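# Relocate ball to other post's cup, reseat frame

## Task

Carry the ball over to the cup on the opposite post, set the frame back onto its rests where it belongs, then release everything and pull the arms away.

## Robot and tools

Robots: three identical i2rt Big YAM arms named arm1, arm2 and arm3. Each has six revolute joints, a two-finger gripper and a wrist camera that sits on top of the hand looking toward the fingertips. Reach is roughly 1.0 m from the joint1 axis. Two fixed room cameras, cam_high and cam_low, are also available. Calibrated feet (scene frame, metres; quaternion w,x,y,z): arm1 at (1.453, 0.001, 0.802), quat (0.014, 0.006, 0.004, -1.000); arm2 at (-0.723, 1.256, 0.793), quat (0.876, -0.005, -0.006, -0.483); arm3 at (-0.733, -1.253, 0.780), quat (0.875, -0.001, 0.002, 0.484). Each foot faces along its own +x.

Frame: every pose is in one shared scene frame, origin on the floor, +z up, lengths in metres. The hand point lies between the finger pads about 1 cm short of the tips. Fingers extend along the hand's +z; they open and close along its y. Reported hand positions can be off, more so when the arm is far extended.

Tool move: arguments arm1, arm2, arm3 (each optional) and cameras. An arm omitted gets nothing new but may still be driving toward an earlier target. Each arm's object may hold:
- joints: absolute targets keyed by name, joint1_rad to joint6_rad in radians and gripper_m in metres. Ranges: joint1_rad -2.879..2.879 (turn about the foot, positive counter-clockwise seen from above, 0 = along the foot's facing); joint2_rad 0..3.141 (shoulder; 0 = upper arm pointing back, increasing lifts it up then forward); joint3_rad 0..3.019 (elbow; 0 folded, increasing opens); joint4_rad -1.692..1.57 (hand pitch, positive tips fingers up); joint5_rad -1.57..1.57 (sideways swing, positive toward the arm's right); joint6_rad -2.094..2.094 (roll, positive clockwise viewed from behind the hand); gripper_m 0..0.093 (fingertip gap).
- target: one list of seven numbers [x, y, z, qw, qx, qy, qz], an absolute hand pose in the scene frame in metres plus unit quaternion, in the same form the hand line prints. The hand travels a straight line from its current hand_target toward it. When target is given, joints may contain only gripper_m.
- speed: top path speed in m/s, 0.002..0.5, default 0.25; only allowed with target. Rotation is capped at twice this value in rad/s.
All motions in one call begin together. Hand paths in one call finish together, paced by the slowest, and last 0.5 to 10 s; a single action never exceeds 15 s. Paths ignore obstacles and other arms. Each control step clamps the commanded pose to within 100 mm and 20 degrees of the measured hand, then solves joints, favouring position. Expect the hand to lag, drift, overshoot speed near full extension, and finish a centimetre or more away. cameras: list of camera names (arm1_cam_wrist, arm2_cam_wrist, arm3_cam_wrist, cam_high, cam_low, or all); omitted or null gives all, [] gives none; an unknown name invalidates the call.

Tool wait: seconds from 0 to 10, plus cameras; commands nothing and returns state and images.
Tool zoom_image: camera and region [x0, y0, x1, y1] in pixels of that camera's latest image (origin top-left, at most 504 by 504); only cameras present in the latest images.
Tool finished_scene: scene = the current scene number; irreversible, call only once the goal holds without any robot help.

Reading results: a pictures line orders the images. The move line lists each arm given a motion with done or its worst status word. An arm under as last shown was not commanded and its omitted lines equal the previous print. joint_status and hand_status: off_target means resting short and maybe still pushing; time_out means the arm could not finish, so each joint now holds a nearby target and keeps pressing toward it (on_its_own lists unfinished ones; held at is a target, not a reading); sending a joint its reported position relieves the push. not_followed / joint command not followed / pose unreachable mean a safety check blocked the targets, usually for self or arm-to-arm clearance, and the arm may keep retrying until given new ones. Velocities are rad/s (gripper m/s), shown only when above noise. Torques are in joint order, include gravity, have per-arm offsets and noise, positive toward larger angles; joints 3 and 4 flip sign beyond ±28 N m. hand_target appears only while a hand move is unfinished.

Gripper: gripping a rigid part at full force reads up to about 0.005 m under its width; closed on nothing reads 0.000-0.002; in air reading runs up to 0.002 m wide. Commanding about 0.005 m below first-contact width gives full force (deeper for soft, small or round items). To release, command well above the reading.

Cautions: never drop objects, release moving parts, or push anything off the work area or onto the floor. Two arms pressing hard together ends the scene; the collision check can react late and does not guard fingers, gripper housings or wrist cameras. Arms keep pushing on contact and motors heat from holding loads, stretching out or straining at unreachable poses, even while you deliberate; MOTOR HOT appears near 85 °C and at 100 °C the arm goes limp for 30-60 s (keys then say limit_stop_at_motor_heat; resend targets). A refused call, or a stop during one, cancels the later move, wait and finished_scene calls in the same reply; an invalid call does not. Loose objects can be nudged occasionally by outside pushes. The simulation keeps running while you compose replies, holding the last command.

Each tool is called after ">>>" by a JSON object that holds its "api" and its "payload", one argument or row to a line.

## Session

>>> {"api": "move", "payload": {

}}

>>> {"api": "zoom_image", "payload": {
  "camera": "cam_high",
  "region": [340, 190, 560, 370]
}}

>>> {"api": "zoom_image", "payload": {
  "camera": "cam_low",
  "region": [340, 180, 600, 470]
}}

Scene clock: 0.00 s.
Joint torques (N m): no reading
Motor temperatures (°C): arm1=[30 27 28 24 26 24 24] | arm2=[25 29 26 26 23 21 27] | arm3=[27 27 25 27 23 25 24]
Heat: arm1: hottest joint1_rad 30 °C; arm2: hottest joint2_rad 29 °C; arm3: hottest joint1_rad 27 °C.
Joint velocities: within noise
arm1.joint_positions: joint1_rad=-0.430 joint2_rad=+0.456 joint3_rad=+1.451 joint4_rad=-1.496 joint5_rad=+0.008 joint6_rad=-0.169 gripper_m=+0.09396
arm1.joint_status: not commanded
arm1.hand: x=+1.3223 y=+0.0502 z=+1.3611 quat_wxyz=(+0.151, -0.856, +0.099, +0.484) (m; scene frame)
arm1.hand_target: x=+1.3243 y=+0.0492 z=+1.3709 quat_wxyz=(+0.154, -0.850, +0.098, +0.494) (m; scene frame)
arm1.hand_status: not commanded
arm2.joint_positions: joint1_rad=-0.159 joint2_rad=+0.563 joint3_rad=+1.339 joint4_rad=-1.223 joint5_rad=+0.179 joint6_rad=+0.060 gripper_m=+0.09396
arm2.joint_status: not commanded
arm2.hand: x=-0.6649 y=+1.0411 z=+1.3495 quat_wxyz=(-0.418, -0.522, -0.658, +0.347) (m; scene frame)
arm2.hand_target: x=-0.6663 y=+1.0445 z=+1.3603 quat_wxyz=(-0.427, -0.519, -0.652, +0.352) (m; scene frame)
arm2.hand_status: not commanded
arm3.joint_positions: joint1_rad=+0.085 joint2_rad=+0.453 joint3_rad=+1.334 joint4_rad=-1.235 joint5_rad=+0.195 joint6_rad=+0.111 gripper_m=+0.09396
arm3.joint_status: not commanded
arm3.hand: x=-0.6184 y=-1.1050 z=+1.3466 quat_wxyz=(-0.512, +0.337, -0.747, -0.257) (m; scene frame)
arm3.hand_target: x=-0.6203 y=-1.1087 z=+1.3586 quat_wxyz=(-0.521, +0.333, -0.740, -0.264) (m; scene frame)
arm3.hand_status: not commanded
pictures: arm1_cam_wrist, arm2_cam_wrist, arm3_cam_wrist, cam_high, cam_low
camera_calibration:
arm1_cam_wrist: T_world_to_cam=[[0.328629, 0.927306, 0.179185, -0.726905], [0.883561, -0.234831, -0.405183, -0.602607], [-0.33365, 0.291476, -0.896504, 1.77154], [0, 0, 0, 1]] pos_world=[1.3624, 0.0161909, 1.47428]
arm2_cam_wrist: T_world_to_cam=[[-0.97766, -0.209385, 0.018432, -0.458462], [-0.189622, 0.840737, -0.507154, -0.309171], [0.0906939, -0.499319, -0.861658, 1.86678], [0, 0, 0, 1]] pos_world=[-0.676151, 1.09606, 1.46018]
arm3_cam_wrist: T_world_to_cam=[[0.770806, -0.636237, -0.032553, -0.182808], [-0.544497, -0.631413, -0.552124, -0.287636], [0.330727, 0.443305, -0.833127, 1.94243], [0, 0, 0, 1]] pos_world=[-0.658121, -1.15901, 1.45353]

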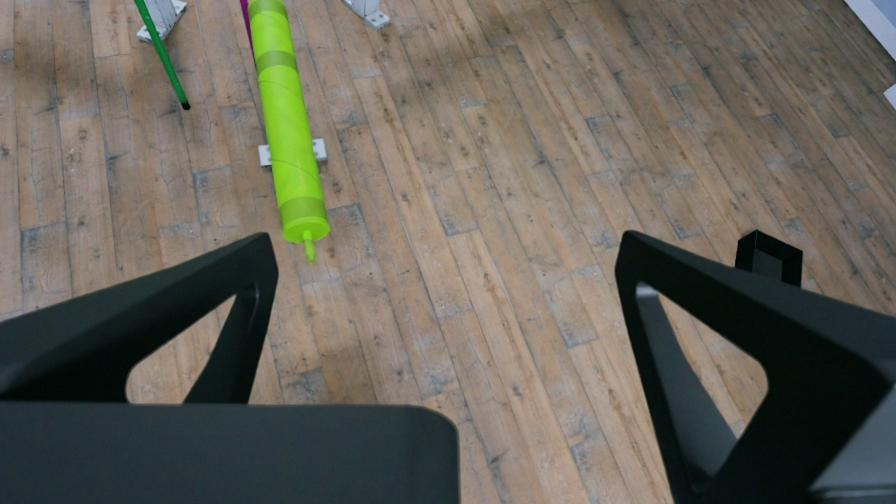

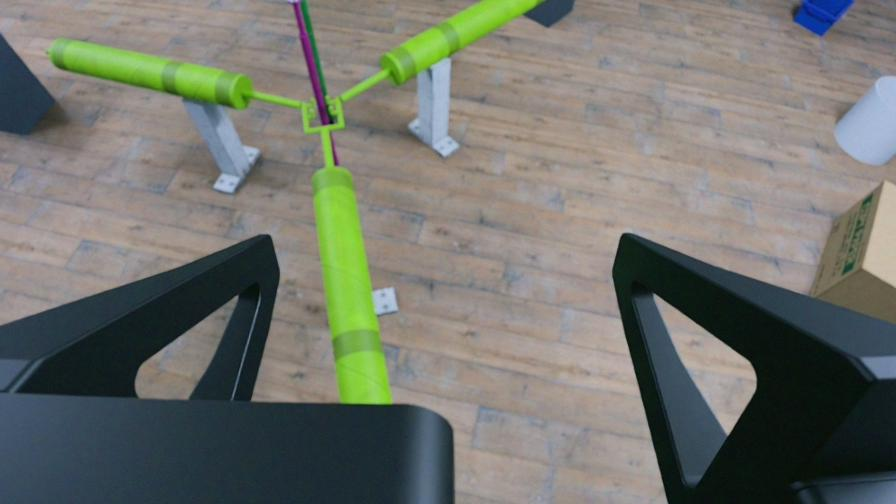

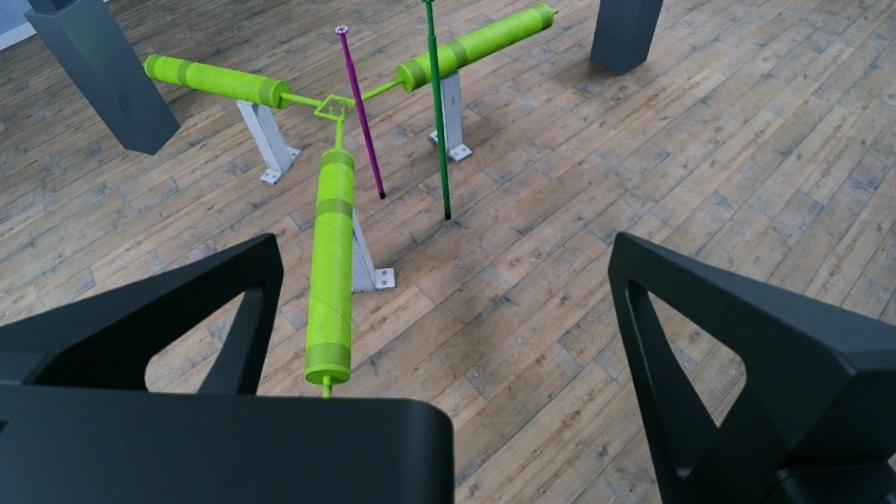

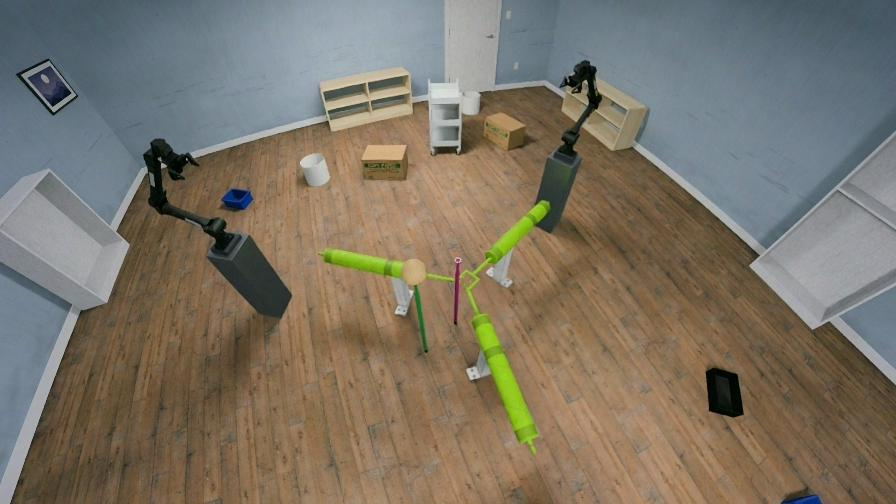

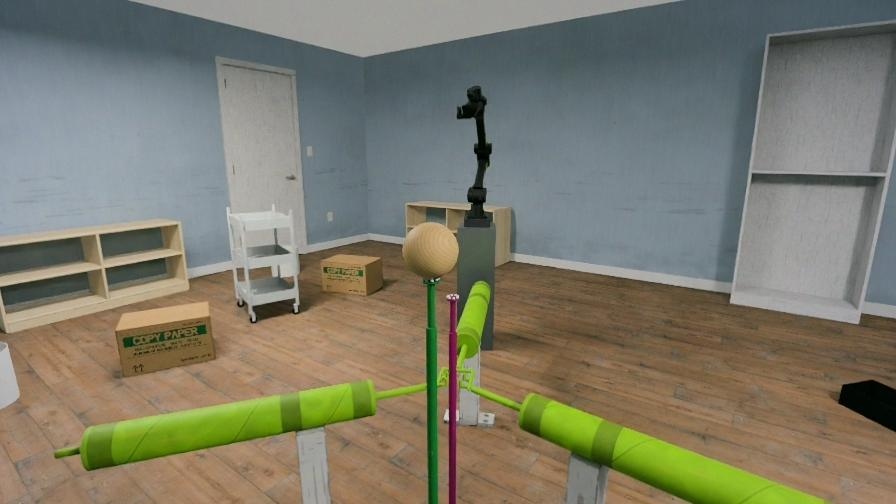

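Scaled by 2.291 from the camera's 896x504 image, which has a finer 1280x720 frame.

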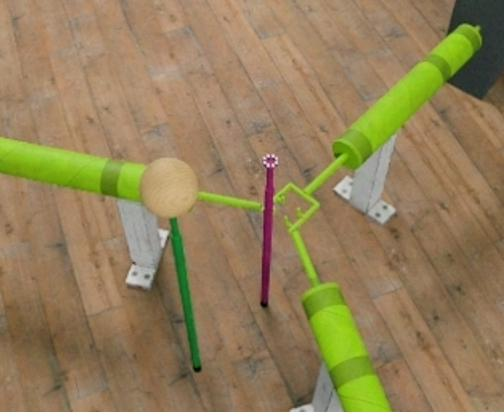

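Scaled by 1.738 from the camera's 896x504 image, which has a finer 1280x720 frame.

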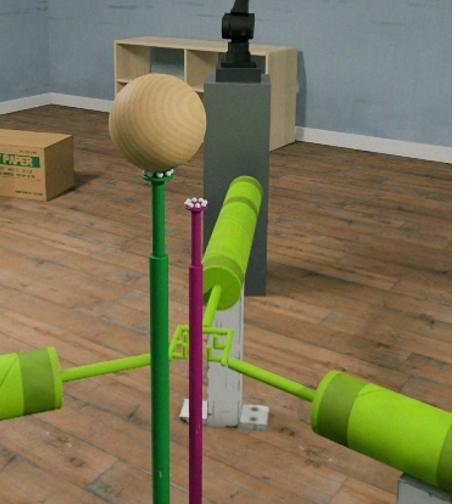

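>>> {"api": "move", "payload": {
  "arm1": {"target":[0.895,0.02,0.62,0.0124,-0.9648,0.0464,0.2585],"speed":0.3},
  "arm2": {"target":[-0.543,1.05,0.61,0.0733,0.539,0.8378,-0.0472],"speed":0.3},
  "arm3": {"target":[-0.712,-0.71,0.61,0.2301,-0.4423,0.8587,0.1185],"speed":0.3},
  "cameras": ["arm1_cam_wrist","arm2_cam_wrist","arm3_cam_wrist"]
}}

Scene clock: 30.93 s.
Joint torques (N m): arm1=[-2.14 -16.38 5.29 1.51 -0.1 0.17] | arm2=[1.67 -8.76 0.55 0.8 -0.13 0] | arm3=[-0.73 -12.81 6.68 1.32 0.25 0.13]
Motor temperatures (°C): arm1=[29 27 33 24 25 24 24] | arm2=[25 29 33 26 23 21 26] | arm3=[27 27 31 27 23 25 24]
move: arm1 off_target; arm2 done; arm3 off_target
arm1.joint_positions: joint1_rad=-0.037 joint2_rad=+2.207 joint3_rad=+0.968 joint4_rad=+0.173 joint5_rad=+0.033 joint6_rad=+0.070 gripper_m=+0.09396
arm1.hand: x=+0.9099 y=+0.0130 z=+0.6141 quat_wxyz=(+0.013, -0.969, +0.041, +0.245) (m; scene frame)
arm1.hand_target: x=+0.8953 y=+0.0201 z=+0.6204 quat_wxyz=(+0.013, -0.965, +0.046, +0.259) (m; scene frame)
arm1.hand_status: off_target (0.018 m and 1.8 deg from the pose sent, 0.856 m and 33.4 deg at the start)
arm2.joint_positions: joint1_rad=+0.186 joint2_rad=+2.016 joint3_rad=+0.409 joint4_rad=+0.189 joint5_rad=+0.052 joint6_rad=+0.323 gripper_m=+0.09396
arm2.hand: x=-0.5454 y=+1.0492 z=+0.6158 quat_wxyz=(-0.074, -0.541, -0.836, +0.049) (m; scene frame)
arm2.hand_target: x=-0.5433 y=+1.0501 z=+0.6102 quat_wxyz=(-0.073, -0.539, -0.838, +0.047) (m; scene frame)
arm2.hand_status: done (0.006 m and 0.4 deg from the pose sent, 0.750 m and 56.9 deg at the start; pose on its path clipped on 9 of 123 steps)
arm3.joint_positions: joint1_rad=+0.629 joint2_rad=+2.168 joint3_rad=+0.984 joint4_rad=+0.022 joint5_rad=+0.325 joint6_rad=+0.601 gripper_m=+0.09396
arm3.hand: x=-0.7151 y=-0.7221 z=+0.6122 quat_wxyz=(-0.228, +0.451, -0.856, -0.111) (m; scene frame)
arm3.hand_target: x=-0.7119 y=-0.7104 z=+0.6102 quat_wxyz=(-0.230, +0.442, -0.859, -0.118) (m; scene frame)
arm3.hand_status: off_target (0.013 m and 1.4 deg from the pose sent, 0.841 m and 40.2 deg at the start)
pictures: arm1_cam_wrist, arm2_cam_wrist, arm3_cam_wrist
camera_calibration:
arm1_cam_wrist: T_world_to_cam=[[0.0888957, 0.995668, 0.0272674, -0.112483], [0.986244, -0.0918185, 0.137447, -0.978177], [0.139355, 0.0146738, -0.990134, 0.605775], [0, 0, 0, 1]]
arm2_cam_wrist: T_world_to_cam=[[-0.91421, -0.405213, 0.00480584, -0.0779667], [-0.365089, 0.828716, 0.424194, -1.32204], [-0.175872, 0.386048, -0.905558, 0.180439], [0, 0, 0, 1]]
arm3_cam_wrist: T_world_to_cam=[[0.827311, -0.5615, 0.0165915, 0.17574], [-0.559063, -0.82012, 0.121866, -1.06323], [-0.054821, -0.110097, -0.992408, 0.614965], [0, 0, 0, 1]]

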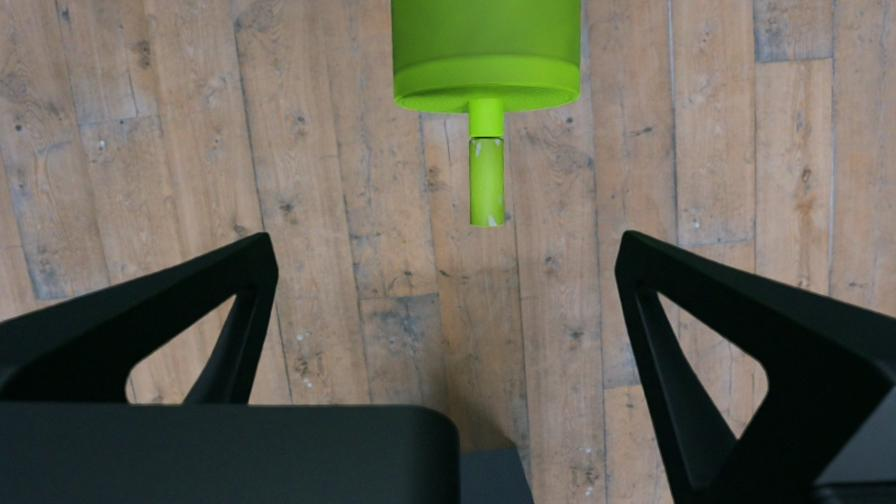

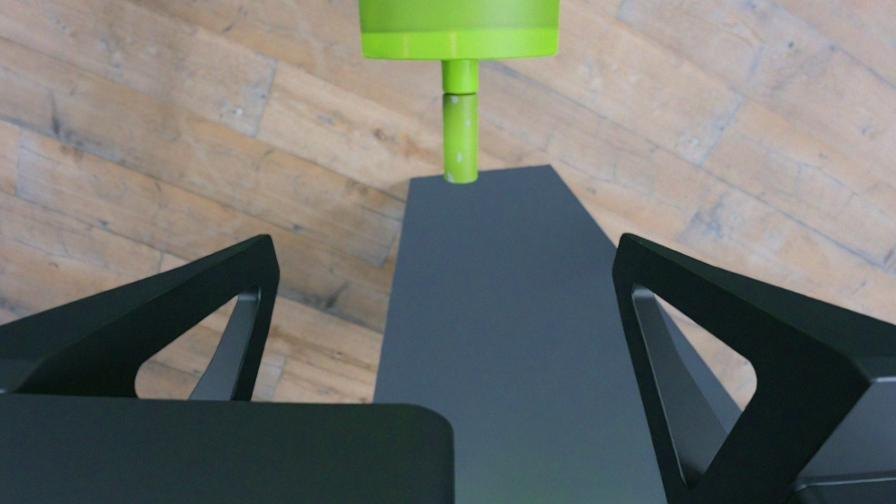

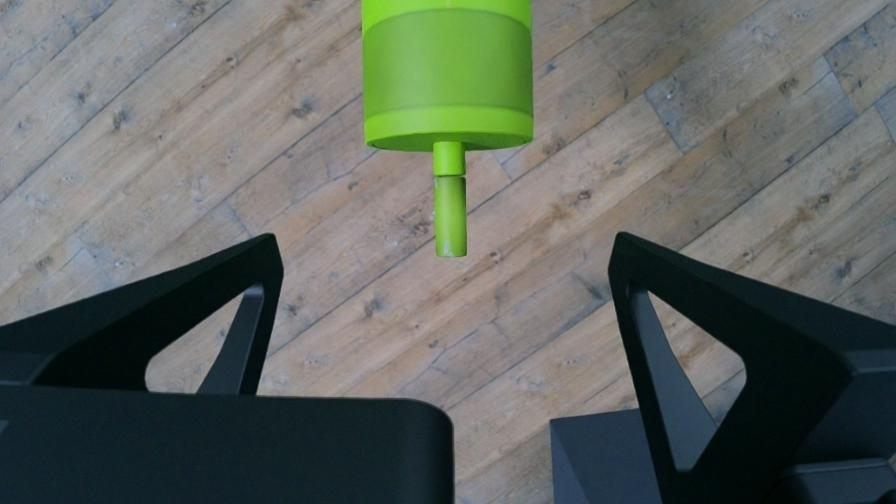

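>>> {"api": "move", "payload": {
  "arm1": {"target":[0.876,0.053,0.455,0.0124,-0.9648,0.0464,0.2585],"speed":0.15},
  "arm2": {"target":[-0.551,1.044,0.444,0.0733,0.539,0.8378,-0.0472],"speed":0.15},
  "arm3": {"target":[-0.705,-0.708,0.442,0.2301,-0.4423,0.8587,0.1185],"speed":0.15},
  "cameras": ["arm1_cam_wrist","arm2_cam_wrist","arm3_cam_wrist"]
}}

Scene clock: 48.83 s.
Joint torques (N m): arm1=[-1.9 -18.08 3.44 1.94 -0.12 0.04] | arm2=[0.09 -11.16 -2.39 0.72 -0.15 -0.15] | arm3=[-0.79 -14.51 3.81 1.7 0.25 -0.04]
move: arm1 off_target; arm2 done; arm3 done
arm1.joint_positions: joint1_rad=-0.101 joint2_rad=+2.658 joint3_rad=+1.250 joint4_rad=+0.338 joint5_rad=+0.001 joint6_rad=+0.029 gripper_m=+0.09396
arm1.hand: x=+0.8894 y=+0.0459 z=+0.4496 quat_wxyz=(+0.011, -0.969, +0.048, +0.243) (m; scene frame)
arm1.hand_target: x=+0.8763 y=+0.0531 z=+0.4553 quat_wxyz=(+0.013, -0.965, +0.046, +0.258) (m; scene frame)
arm1.hand_status: off_target (0.016 m and 1.9 deg from the pose sent, 0.167 m and 1.8 deg at the start)
arm2.joint_positions: joint1_rad=+0.167 joint2_rad=+2.663 joint3_rad=+0.671 joint4_rad=+0.574 joint5_rad=+0.047 joint6_rad=+0.303 gripper_m=+0.09396
arm2.hand: x=-0.5472 y=+1.0438 z=+0.4506 quat_wxyz=(-0.074, -0.540, -0.837, +0.047) (m; scene frame)
arm2.hand_target: x=-0.5510 y=+1.0442 z=+0.4441 quat_wxyz=(-0.073, -0.539, -0.838, +0.047) (m; scene frame)
arm2.hand_status: done (0.008 m and 0.2 deg from the pose sent, 0.172 m and 0.4 deg at the start)
arm3.joint_positions: joint1_rad=+0.614 joint2_rad=+2.613 joint3_rad=+1.198 joint4_rad=+0.256 joint5_rad=+0.319 joint6_rad=+0.601 gripper_m=+0.09396
arm3.hand: x=-0.7094 y=-0.7146 z=+0.4459 quat_wxyz=(-0.227, +0.446, -0.859, -0.112) (m; scene frame)
arm3.hand_target: x=-0.7051 y=-0.7082 z=+0.4422 quat_wxyz=(-0.230, +0.442, -0.859, -0.118) (m; scene frame)
arm3.hand_status: done (0.009 m and 0.9 deg from the pose sent, 0.171 m and 1.4 deg at the start)
pictures: arm1_cam_wrist, arm2_cam_wrist, arm3_cam_wrist
camera_calibration:
arm1_cam_wrist: T_world_to_cam=[[0.102648, 0.994528, 0.0194226, -0.147553], [0.984314, -0.104372, 0.142241, -0.932178], [0.14349, 0.00451718, -0.989641, 0.441896], [0, 0, 0, 1]]
arm2_cam_wrist: T_world_to_cam=[[-0.913202, -0.407495, 0.00307984, -0.0772824], [-0.367534, 0.826868, 0.425685, -1.24821], [-0.176011, 0.387605, -0.904866, 0.0306251], [0, 0, 0, 1]]
arm3_cam_wrist: T_world_to_cam=[[0.820722, -0.571244, 0.00980374, 0.169427], [-0.5679, -0.813802, 0.123351, -1.03608], [-0.0624853, -0.106805, -0.992315, 0.447914], [0, 0, 0, 1]]

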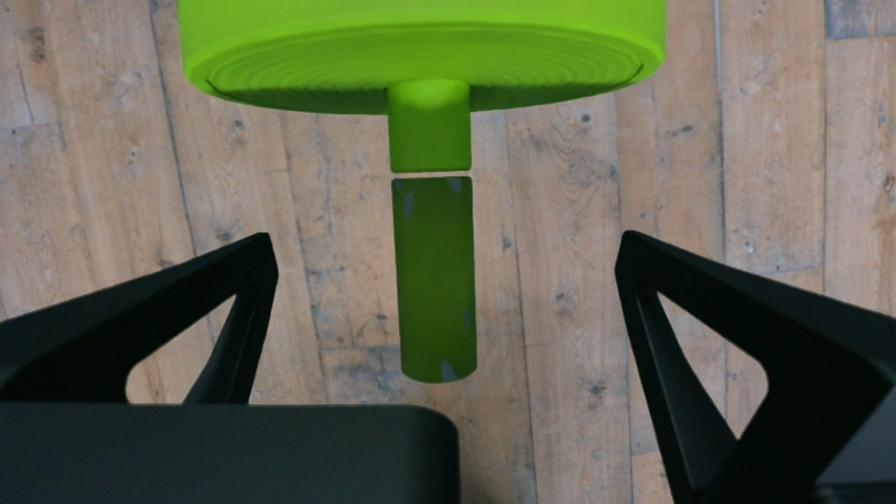

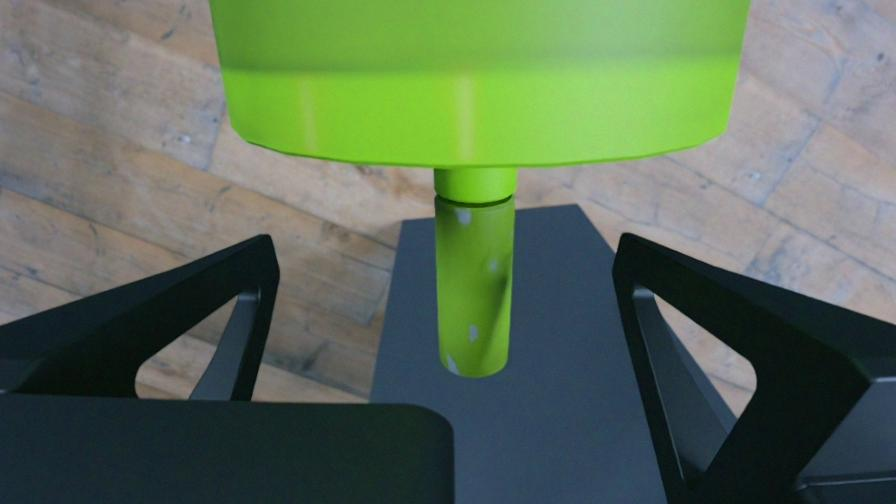

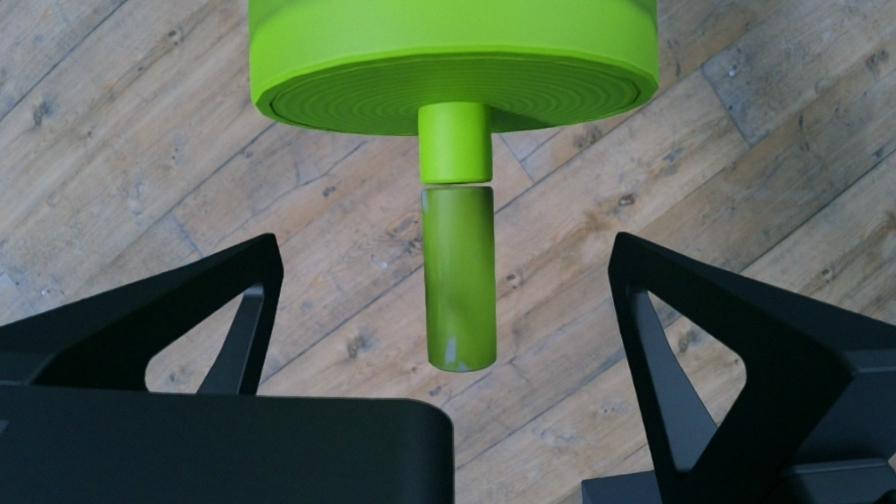

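>>> {"api": "move", "payload": {
  "arm1": {"target":[0.876,0.049,0.453,0.0124,-0.9648,0.0464,0.2585],"speed":0.1},
  "arm2": {"target":[-0.561,1.039,0.440,0.0733,0.539,0.8378,-0.0472],"speed":0.1},
  "arm3": {"target":[-0.702,-0.711,0.442,0.2301,-0.4423,0.8587,0.1185],"speed":0.1},
  "cameras": []
}}

>>> {"api": "move", "payload": {
  "arm1": {"joints":{"gripper_m":0.012}},
  "arm2": {"joints":{"gripper_m":0.012}},
  "arm3": {"joints":{"gripper_m":0.012}},
  "cameras": ["arm1_cam_wrist","arm2_cam_wrist","arm3_cam_wrist"]
}}

>>> {"api": "move", "payload": {
  "arm1": {"target":[0.876,0.049,0.535,0.0124,-0.9648,0.0464,0.2585],"speed":0.08},
  "arm2": {"target":[-0.558,1.041,0.520,0.0733,0.539,0.8378,-0.0472],"speed":0.08},
  "arm3": {"target":[-0.702,-0.711,0.524,0.2301,-0.4423,0.8587,0.1185],"speed":0.08},
  "cameras": ["cam_high","cam_low"]
}}

Scene clock: 63.27 s.
Joint torques (N m): arm1=[-1.26 -18.14 3.55 1.95 0.02 0.11] | arm2=[0.21 -10.81 -2.22 0.77 -0.16 -0.15] | arm3=[-0.73 -14.62 3.11 1.76 0.24 -0.08]
move: arm1 off_target; arm2 done; arm3 done
arm1.joint_positions: joint1_rad=-0.101 joint2_rad=+2.658 joint3_rad=+1.250 joint4_rad=+0.340 joint5_rad=+0.001 joint6_rad=+0.029 gripper_m=+0.09396
arm1.hand: x=+0.8890 y=+0.0459 z=+0.4498 quat_wxyz=(+0.011, -0.969, +0.048, +0.244) (m; scene frame)
arm1.hand_target: x=+0.8763 y=+0.0491 z=+0.4533 quat_wxyz=(+0.013, -0.965, +0.046, +0.258) (m; scene frame)
arm1.hand_status: off_target (0.014 m and 1.8 deg from the pose sent, 0.014 m and 1.9 deg at the start)
arm2.joint_positions: joint1_rad=+0.121 joint2_rad=+2.675 joint3_rad=+0.671 joint4_rad=+0.589 joint5_rad=+0.040 joint6_rad=+0.259 gripper_m=+0.09396
arm2.hand: x=-0.5577 y=+1.0386 z=+0.4480 quat_wxyz=(-0.074, -0.541, -0.836, +0.048) (m; scene frame)
arm2.hand_target: x=-0.5610 y=+1.0391 z=+0.4403 quat_wxyz=(-0.073, -0.539, -0.838, +0.047) (m; scene frame)
arm2.hand_status: done (0.009 m and 0.3 deg from the pose sent, 0.018 m and 0.2 deg at the start)
arm3.joint_positions: joint1_rad=+0.607 joint2_rad=+2.613 joint3_rad=+1.198 joint4_rad=+0.265 joint5_rad=+0.316 joint6_rad=+0.598 gripper_m=+0.09396
arm3.hand: x=-0.7062 y=-0.7128 z=+0.4466 quat_wxyz=(-0.228, +0.443, -0.859, -0.115) (m; scene frame)
arm3.hand_target: x=-0.7020 y=-0.7112 z=+0.4421 quat_wxyz=(-0.230, +0.442, -0.859, -0.118) (m; scene frame)
arm3.hand_status: done (0.006 m and 0.5 deg from the pose sent, 0.009 m and 0.9 deg at the start)
pictures: none

Scene clock: 64.10 s.
Joint torques (N m): arm1=[-1.32 -18.08 3.48 1.91 0.14 0.19] | arm2=[0.21 -10.81 -2.28 0.73 0.15 -0.12] | arm3=[-0.5 -14.62 3.26 1.72 0.07 -0.05]
move: arm1 off_target; arm2 off_target; arm3 off_target
arm1.joint_positions: joint1_rad=-0.101 joint2_rad=+2.658 joint3_rad=+1.251 joint4_rad=+0.340 joint5_rad=-0.002 joint6_rad=+0.020 gripper_m=+0.01859
arm1.joint_status: gripper_m off_target (ended at +0.01863, target +0.01200)
arm1.hand: x=+0.8881 y=+0.0454 z=+0.4501 quat_wxyz=(+0.010, -0.969, +0.044, +0.244) (m; scene frame)
arm2.joint_positions: joint1_rad=+0.121 joint2_rad=+2.676 joint3_rad=+0.671 joint4_rad=+0.590 joint5_rad=+0.032 joint6_rad=+0.254 gripper_m=+0.01769
arm2.joint_status: gripper_m off_target (ended at +0.01772, target +0.01200)
arm2.hand: x=-0.5563 y=+1.0392 z=+0.4478 quat_wxyz=(-0.076, -0.539, -0.838, +0.044) (m; scene frame)
arm3.joint_positions: joint1_rad=+0.604 joint2_rad=+2.613 joint3_rad=+1.196 joint4_rad=+0.265 joint5_rad=+0.320 joint6_rad=+0.596 gripper_m=+0.01653
arm3.joint_status: gripper_m off_target (ended at +0.01656, target +0.01200)
arm3.hand: x=-0.7038 y=-0.7141 z=+0.4464 quat_wxyz=(-0.230, +0.443, -0.859, -0.113) (m; scene frame)
pictures: arm1_cam_wrist, arm2_cam_wrist, arm3_cam_wrist
camera_calibration:
arm1_cam_wrist: T_world_to_cam=[[0.0933761, 0.995421, 0.0204501, -0.139199], [0.985762, -0.0953158, 0.138521, -0.931047], [0.139836, 0.00722436, -0.990148, 0.445933], [0, 0, 0, 1]]
arm2_cam_wrist: T_world_to_cam=[[-0.911528, -0.411217, -0.00411314, -0.0794062], [-0.373535, 0.823734, 0.426537, -1.24694], [-0.172011, 0.390337, -0.904461, 0.0275003], [0, 0, 0, 1]]
arm3_cam_wrist: T_world_to_cam=[[0.817116, -0.576404, 0.00893899, 0.159281], [-0.573329, -0.810945, 0.116886, -1.03149], [-0.0601243, -0.100634, -0.993105, 0.455207], [0, 0, 0, 1]]

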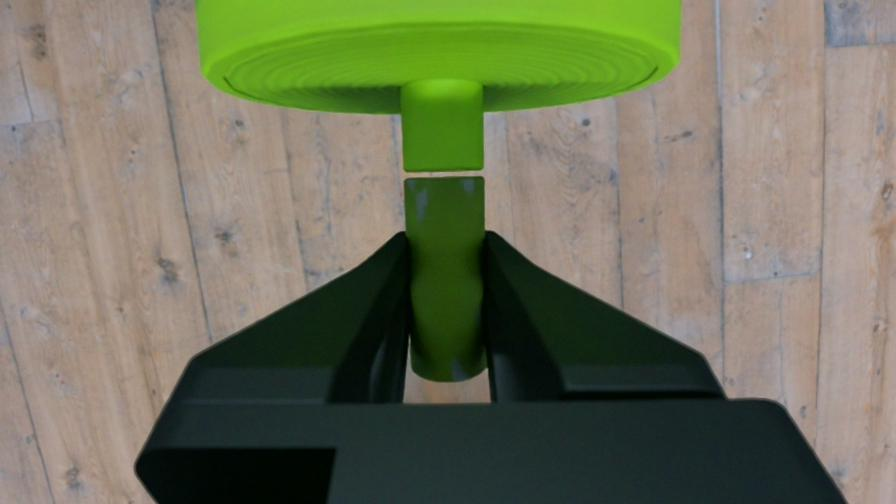

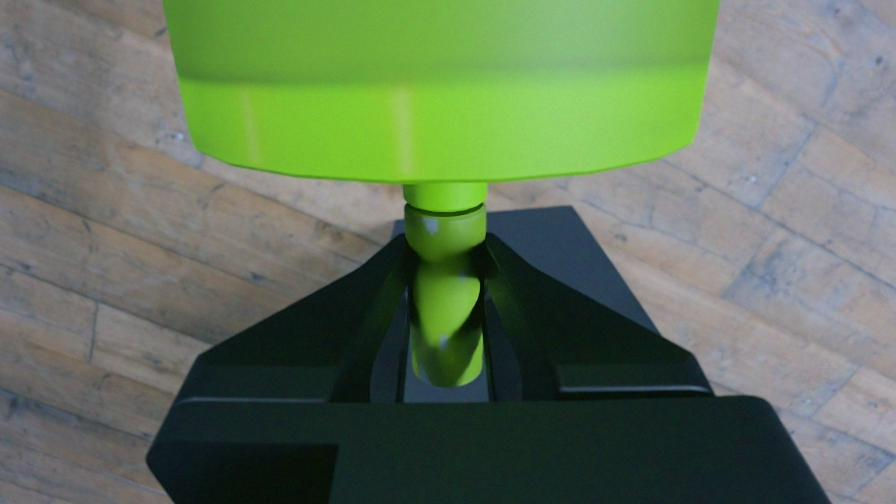

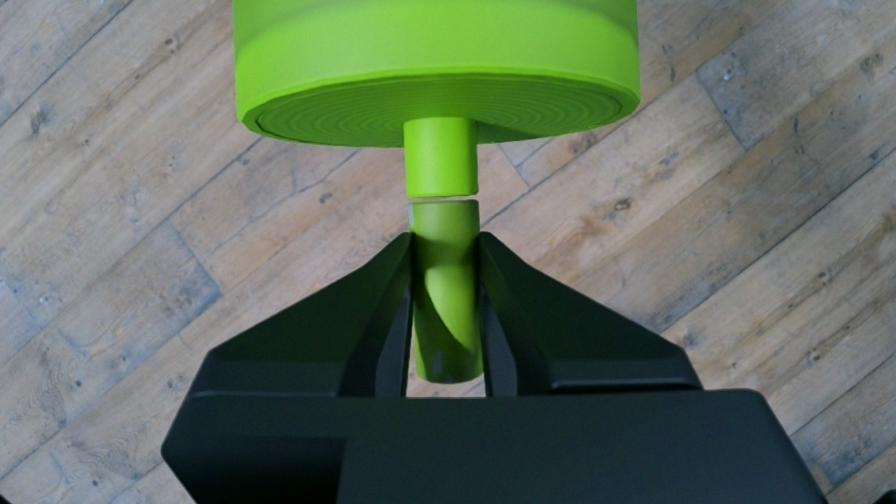

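Scene clock: 65.77 s.
Joint torques (N m): arm1=[-1.44 -21.77 2.28 1.13 0.26 0.21] | arm2=[1.38 -14.92 -4.42 -0.06 -0.02 0.03] | arm3=[0.97 -18.26 2.22 0.61 0.39 0.03]
move: arm1 off_target; arm2 off_target; arm3 off_target
arm1.joint_positions: joint1_rad=-0.101 joint2_rad=+2.500 joint3_rad=+1.144 joint4_rad=+0.275 joint5_rad=-0.006 joint6_rad=+0.018 gripper_m=+0.01859
arm1.hand: x=+0.8944 y=+0.0437 z=+0.5081 quat_wxyz=(+0.008, -0.970, +0.042, +0.237) (m; scene frame)
arm1.hand_target: x=+0.8763 y=+0.0491 z=+0.5342 quat_wxyz=(+0.012, -0.965, +0.046, +0.258) (m; scene frame)
arm1.hand_status: off_target (0.033 m and 2.6 deg from the pose sent, 0.086 m and 1.7 deg at the start)
arm2.joint_positions: joint1_rad=+0.121 joint2_rad=+2.461 joint3_rad=+0.559 joint4_rad=+0.494 joint5_rad=+0.039 joint6_rad=+0.252 gripper_m=+0.01769
arm2.hand: x=-0.5535 y=+1.0346 z=+0.5097 quat_wxyz=(-0.078, -0.538, -0.838, +0.048) (m; scene frame)
arm2.hand_target: x=-0.5581 y=+1.0411 z=+0.5193 quat_wxyz=(-0.073, -0.539, -0.838, +0.047) (m; scene frame)
arm2.hand_status: off_target (0.013 m and 0.6 deg from the pose sent, 0.072 m and 0.5 deg at the start)
arm3.joint_positions: joint1_rad=+0.588 joint2_rad=+2.455 joint3_rad=+1.095 joint4_rad=+0.200 joint5_rad=+0.313 joint6_rad=+0.589 gripper_m=+0.01653
arm3.hand: x=-0.6961 y=-0.7201 z=+0.5043 quat_wxyz=(-0.226, +0.441, -0.862, -0.108) (m; scene frame)
arm3.hand_target: x=-0.7019 y=-0.7112 z=+0.5232 quat_wxyz=(-0.230, +0.442, -0.859, -0.118) (m; scene frame)
arm3.hand_status: off_target (0.022 m and 1.3 deg from the pose sent, 0.078 m and 0.6 deg at the start)
pictures: cam_high, cam_low

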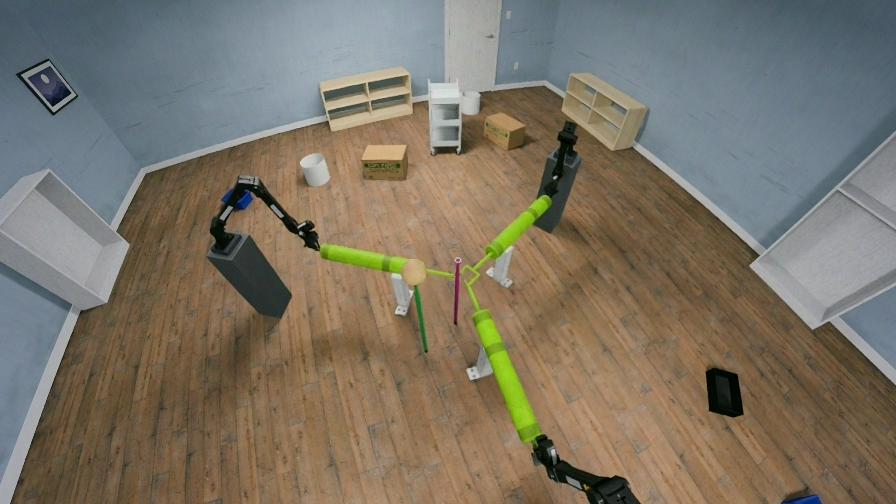

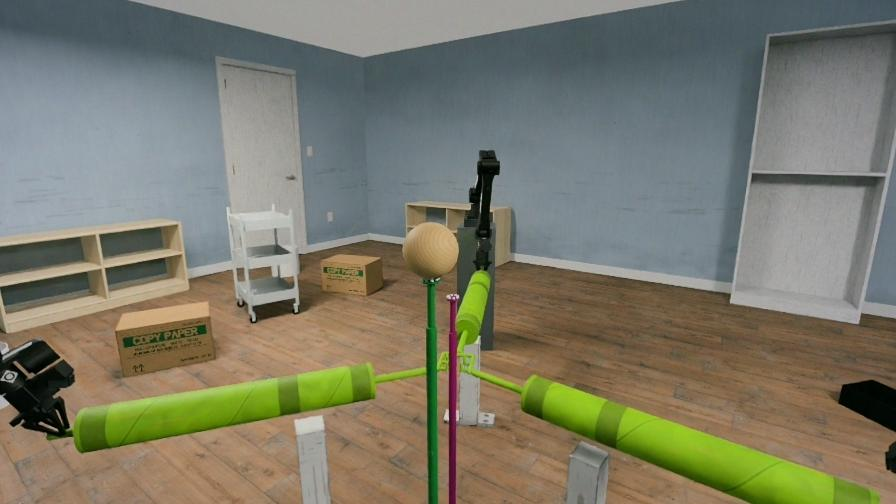

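>>> {"api": "move", "payload": {
  "arm1": {"target":[0.876,0.049,0.880,0.0124,-0.9648,0.0464,0.2585],"speed":0.12},
  "arm2": {"target":[-0.558,1.041,0.865,0.0733,0.539,0.8378,-0.0472],"speed":0.12},
  "arm3": {"target":[-0.702,-0.711,0.872,0.2301,-0.4423,0.8587,0.1185],"speed":0.12},
  "cameras": ["cam_high","cam_low"]
}}

>>> {"api": "zoom_image", "payload": {
  "camera": "cam_low",
  "region": [340, 180, 600, 470]
}}

>>> {"api": "zoom_image", "payload": {
  "camera": "cam_high",
  "region": [390, 180, 510, 300]
}}

Scene clock: 75.97 s.
Joint torques (N m): arm1=[-1.85 -17.61 10.92 0.31 0.12 0.18] | arm2=[1.08 -7.06 8.72 -1.4 -0.33 0] | arm3=[0.5 -15.03 10.71 -0.47 0.51 0.05]
Motor temperatures (°C): arm1=[29 33 31 24 25 24 25] | arm2=[25 31 30 26 23 21 27] | arm3=[27 31 29 27 23 25 25]
move: arm1 off_target; arm2 off_target; arm3 off_target
arm1.joint_positions: joint1_rad=-0.103 joint2_rad=+1.710 joint3_rad=+1.063 joint4_rad=-0.450 joint5_rad=-0.006 joint6_rad=+0.015 gripper_m=+0.01859
arm1.hand: x=+0.8950 y=+0.0412 z=+0.8427 quat_wxyz=(+0.009, -0.972, +0.041, +0.229) (m; scene frame)
arm1.hand_target: x=+0.8773 y=+0.0489 z=+0.8800 quat_wxyz=(+0.012, -0.965, +0.046, +0.259) (m; scene frame)
arm1.hand_status: off_target (0.043 m and 3.5 deg from the pose sent, 0.372 m and 2.6 deg at the start)
arm2.joint_positions: joint1_rad=+0.118 joint2_rad=+1.096 joint3_rad=+0.543 joint4_rad=-0.856 joint5_rad=+0.045 joint6_rad=+0.248 gripper_m=+0.01769
arm2.hand: x=-0.5580 y=+1.0392 z=+0.8526 quat_wxyz=(-0.076, -0.538, -0.838, +0.052) (m; scene frame)
arm2.hand_target: x=-0.5578 y=+1.0408 z=+0.8644 quat_wxyz=(-0.074, -0.539, -0.838, +0.047) (m; scene frame)
arm2.hand_status: off_target (0.012 m and 0.6 deg from the pose sent, 0.355 m and 0.6 deg at the start)
arm3.joint_positions: joint1_rad=+0.595 joint2_rad=+1.669 joint3_rad=+1.067 joint4_rad=-0.562 joint5_rad=+0.311 joint6_rad=+0.589 gripper_m=+0.01653
arm3.hand: x=-0.6993 y=-0.7162 z=+0.8437 quat_wxyz=(-0.224, +0.445, -0.861, -0.108) (m; scene frame)
arm3.hand_target: x=-0.7019 y=-0.7113 z=+0.8715 quat_wxyz=(-0.230, +0.442, -0.859, -0.119) (m; scene frame)
arm3.hand_status: off_target (0.029 m and 1.5 deg from the pose sent, 0.368 m and 1.3 deg at the start)
pictures: cam_high, cam_low

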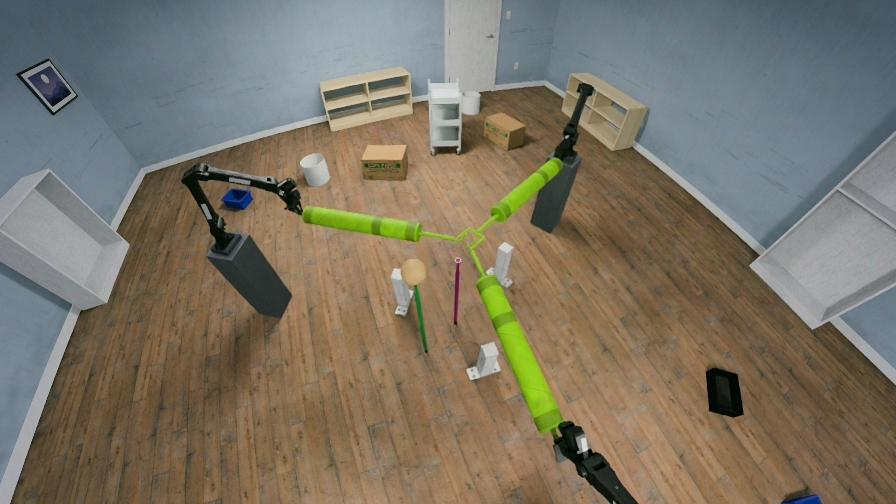

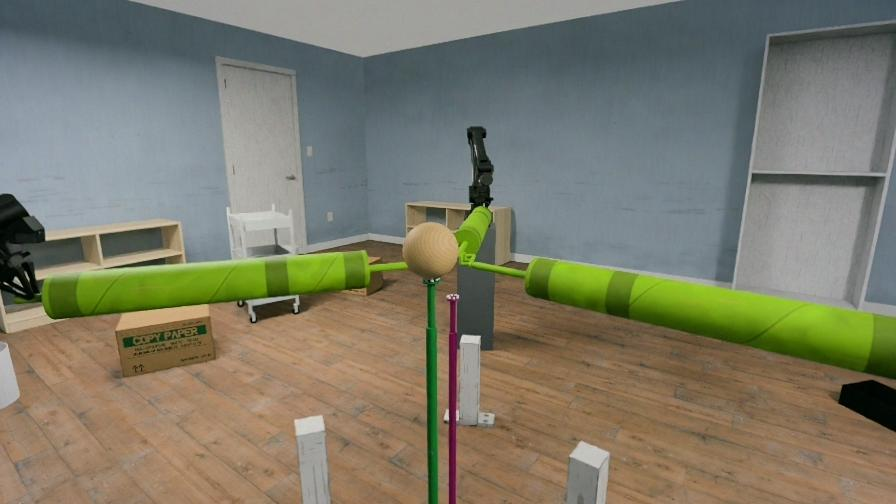

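Scaled by 1.738 from the camera's 896x504 image, which has a finer 1280x720 frame.

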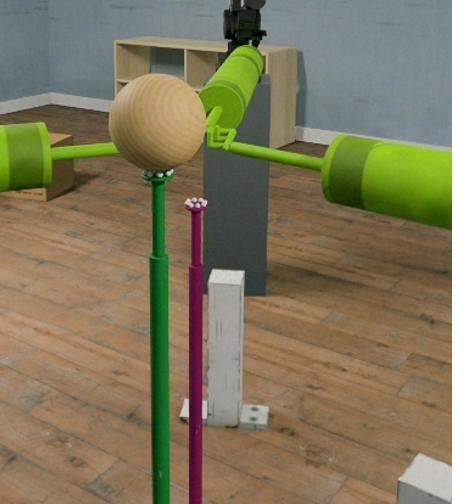

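Scaled by 4.200 from the camera's 896x504 image, which has a finer 1280x720 frame.

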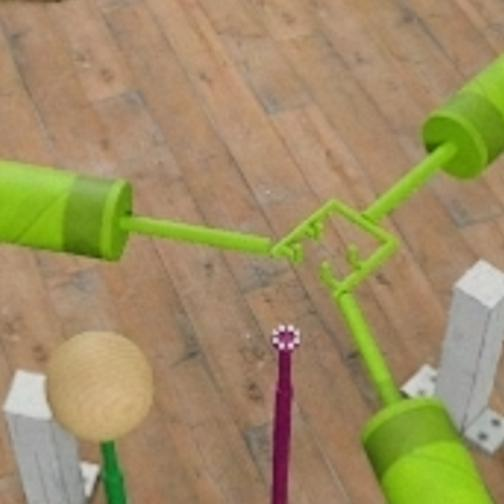

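>>> {"api": "move", "payload": {
  "arm1": {"target":[0.985,-0.181,0.878,0.0124,-0.9648,0.0464,0.2585],"speed":0.1},
  "arm2": {"target":[-0.449,0.811,0.866,0.0733,0.539,0.8378,-0.0472],"speed":0.1},
  "arm3": {"target":[-0.593,-0.941,0.870,0.2301,-0.4423,0.8587,0.1185],"speed":0.1},
  "cameras": ["cam_high","cam_low"]
}}

>>> {"api": "zoom_image", "payload": {
  "camera": "cam_low",
  "region": [340, 160, 540, 360]
}}

>>> {"api": "zoom_image", "payload": {
  "camera": "cam_high",
  "region": [370, 200, 490, 320]
}}

Scene clock: 86.63 s.
Joint torques (N m): arm1=[-0.62 -15.74 8.64 0.85 1.07 0.28] | arm2=[2.08 -15.09 10.41 -0.79 -0.48 0.08] | arm3=[-1.38 -6.71 9.21 0.31 0.36 -0.11]
move: arm1 off_target; arm2 off_target; arm3 off_target
arm1.joint_positions: joint1_rad=+0.429 joint2_rad=+1.573 joint3_rad=+0.911 joint4_rad=-0.497 joint5_rad=+0.240 joint6_rad=+0.486 gripper_m=+0.01859
arm1.hand: x=+0.9959 y=-0.1785 z=+0.8484 quat_wxyz=(+0.017, -0.973, +0.037, +0.229) (m; scene frame)
arm1.hand_target: x=+0.9854 y=-0.1809 z=+0.8776 quat_wxyz=(+0.012, -0.965, +0.047, +0.258) (m; scene frame)
arm1.hand_status: off_target (0.032 m and 3.7 deg from the pose sent, 0.242 m and 3.5 deg at the start)
arm2.joint_positions: joint1_rad=-0.014 joint2_rad=+1.720 joint3_rad=+1.182 joint4_rad=-0.875 joint5_rad=+0.030 joint6_rad=+0.121 gripper_m=+0.01769
arm2.hand: x=-0.4616 y=+0.8174 z=+0.8574 quat_wxyz=(-0.071, -0.540, -0.837, +0.052) (m; scene frame)
arm2.hand_target: x=-0.4493 y=+0.8114 z=+0.8662 quat_wxyz=(-0.074, -0.539, -0.838, +0.048) (m; scene frame)
arm2.hand_status: off_target (0.016 m and 0.7 deg from the pose sent, 0.253 m and 0.6 deg at the start)
arm3.joint_positions: joint1_rad=+0.224 joint2_rad=+1.073 joint3_rad=+0.525 joint4_rad=-0.522 joint5_rad=+0.130 joint6_rad=+0.242 gripper_m=+0.01653
arm3.hand: x=-0.5984 y=-0.9354 z=+0.8605 quat_wxyz=(-0.223, +0.447, -0.858, -0.120) (m; scene frame)
arm3.hand_target: x=-0.5931 y=-0.9407 z=+0.8694 quat_wxyz=(-0.230, +0.442, -0.859, -0.118) (m; scene frame)
arm3.hand_status: off_target (0.012 m and 0.9 deg from the pose sent, 0.250 m and 1.5 deg at the start)
pictures: cam_high, cam_low

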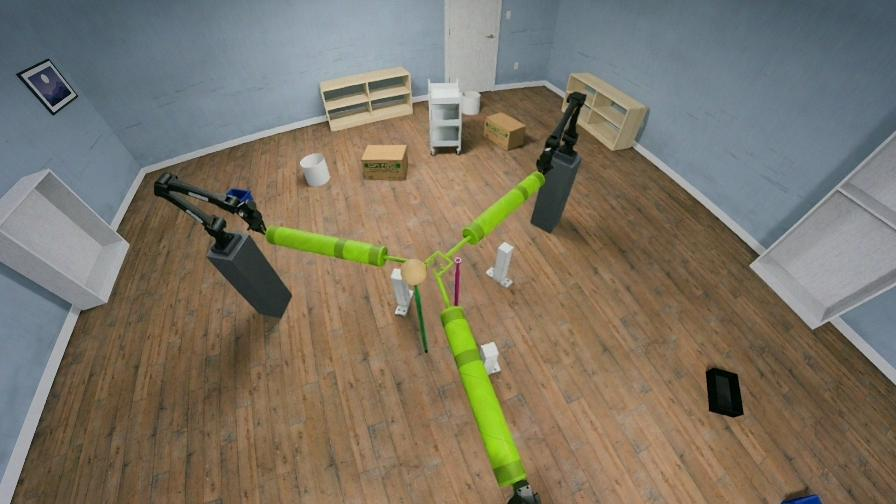

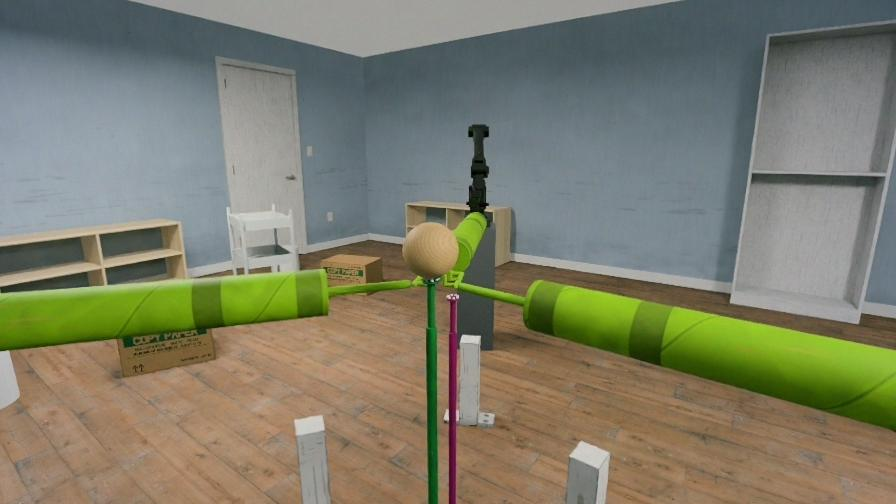

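Scaled by 2.520 from the camera's 896x504 image, which has a finer 1280x720 frame.

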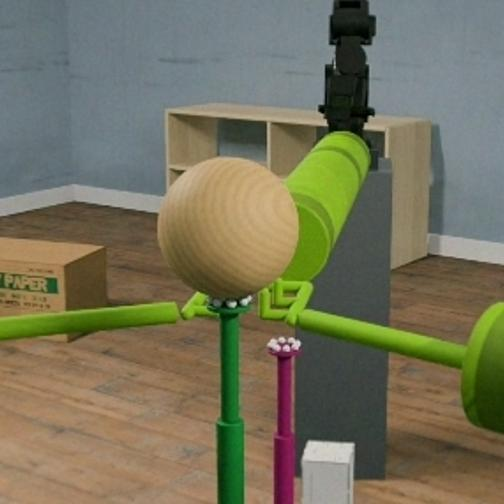

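Scaled by 4.200 from the camera's 896x504 image, which has a finer 1280x720 frame.

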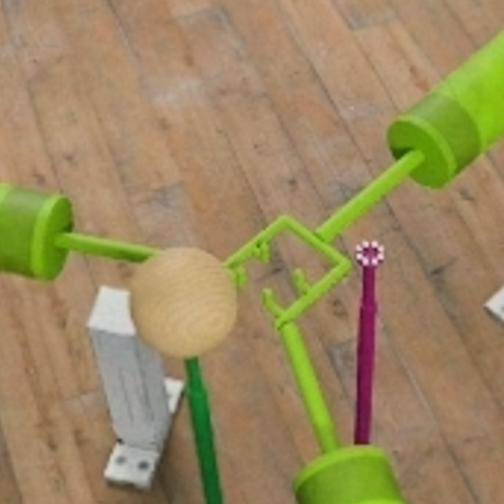

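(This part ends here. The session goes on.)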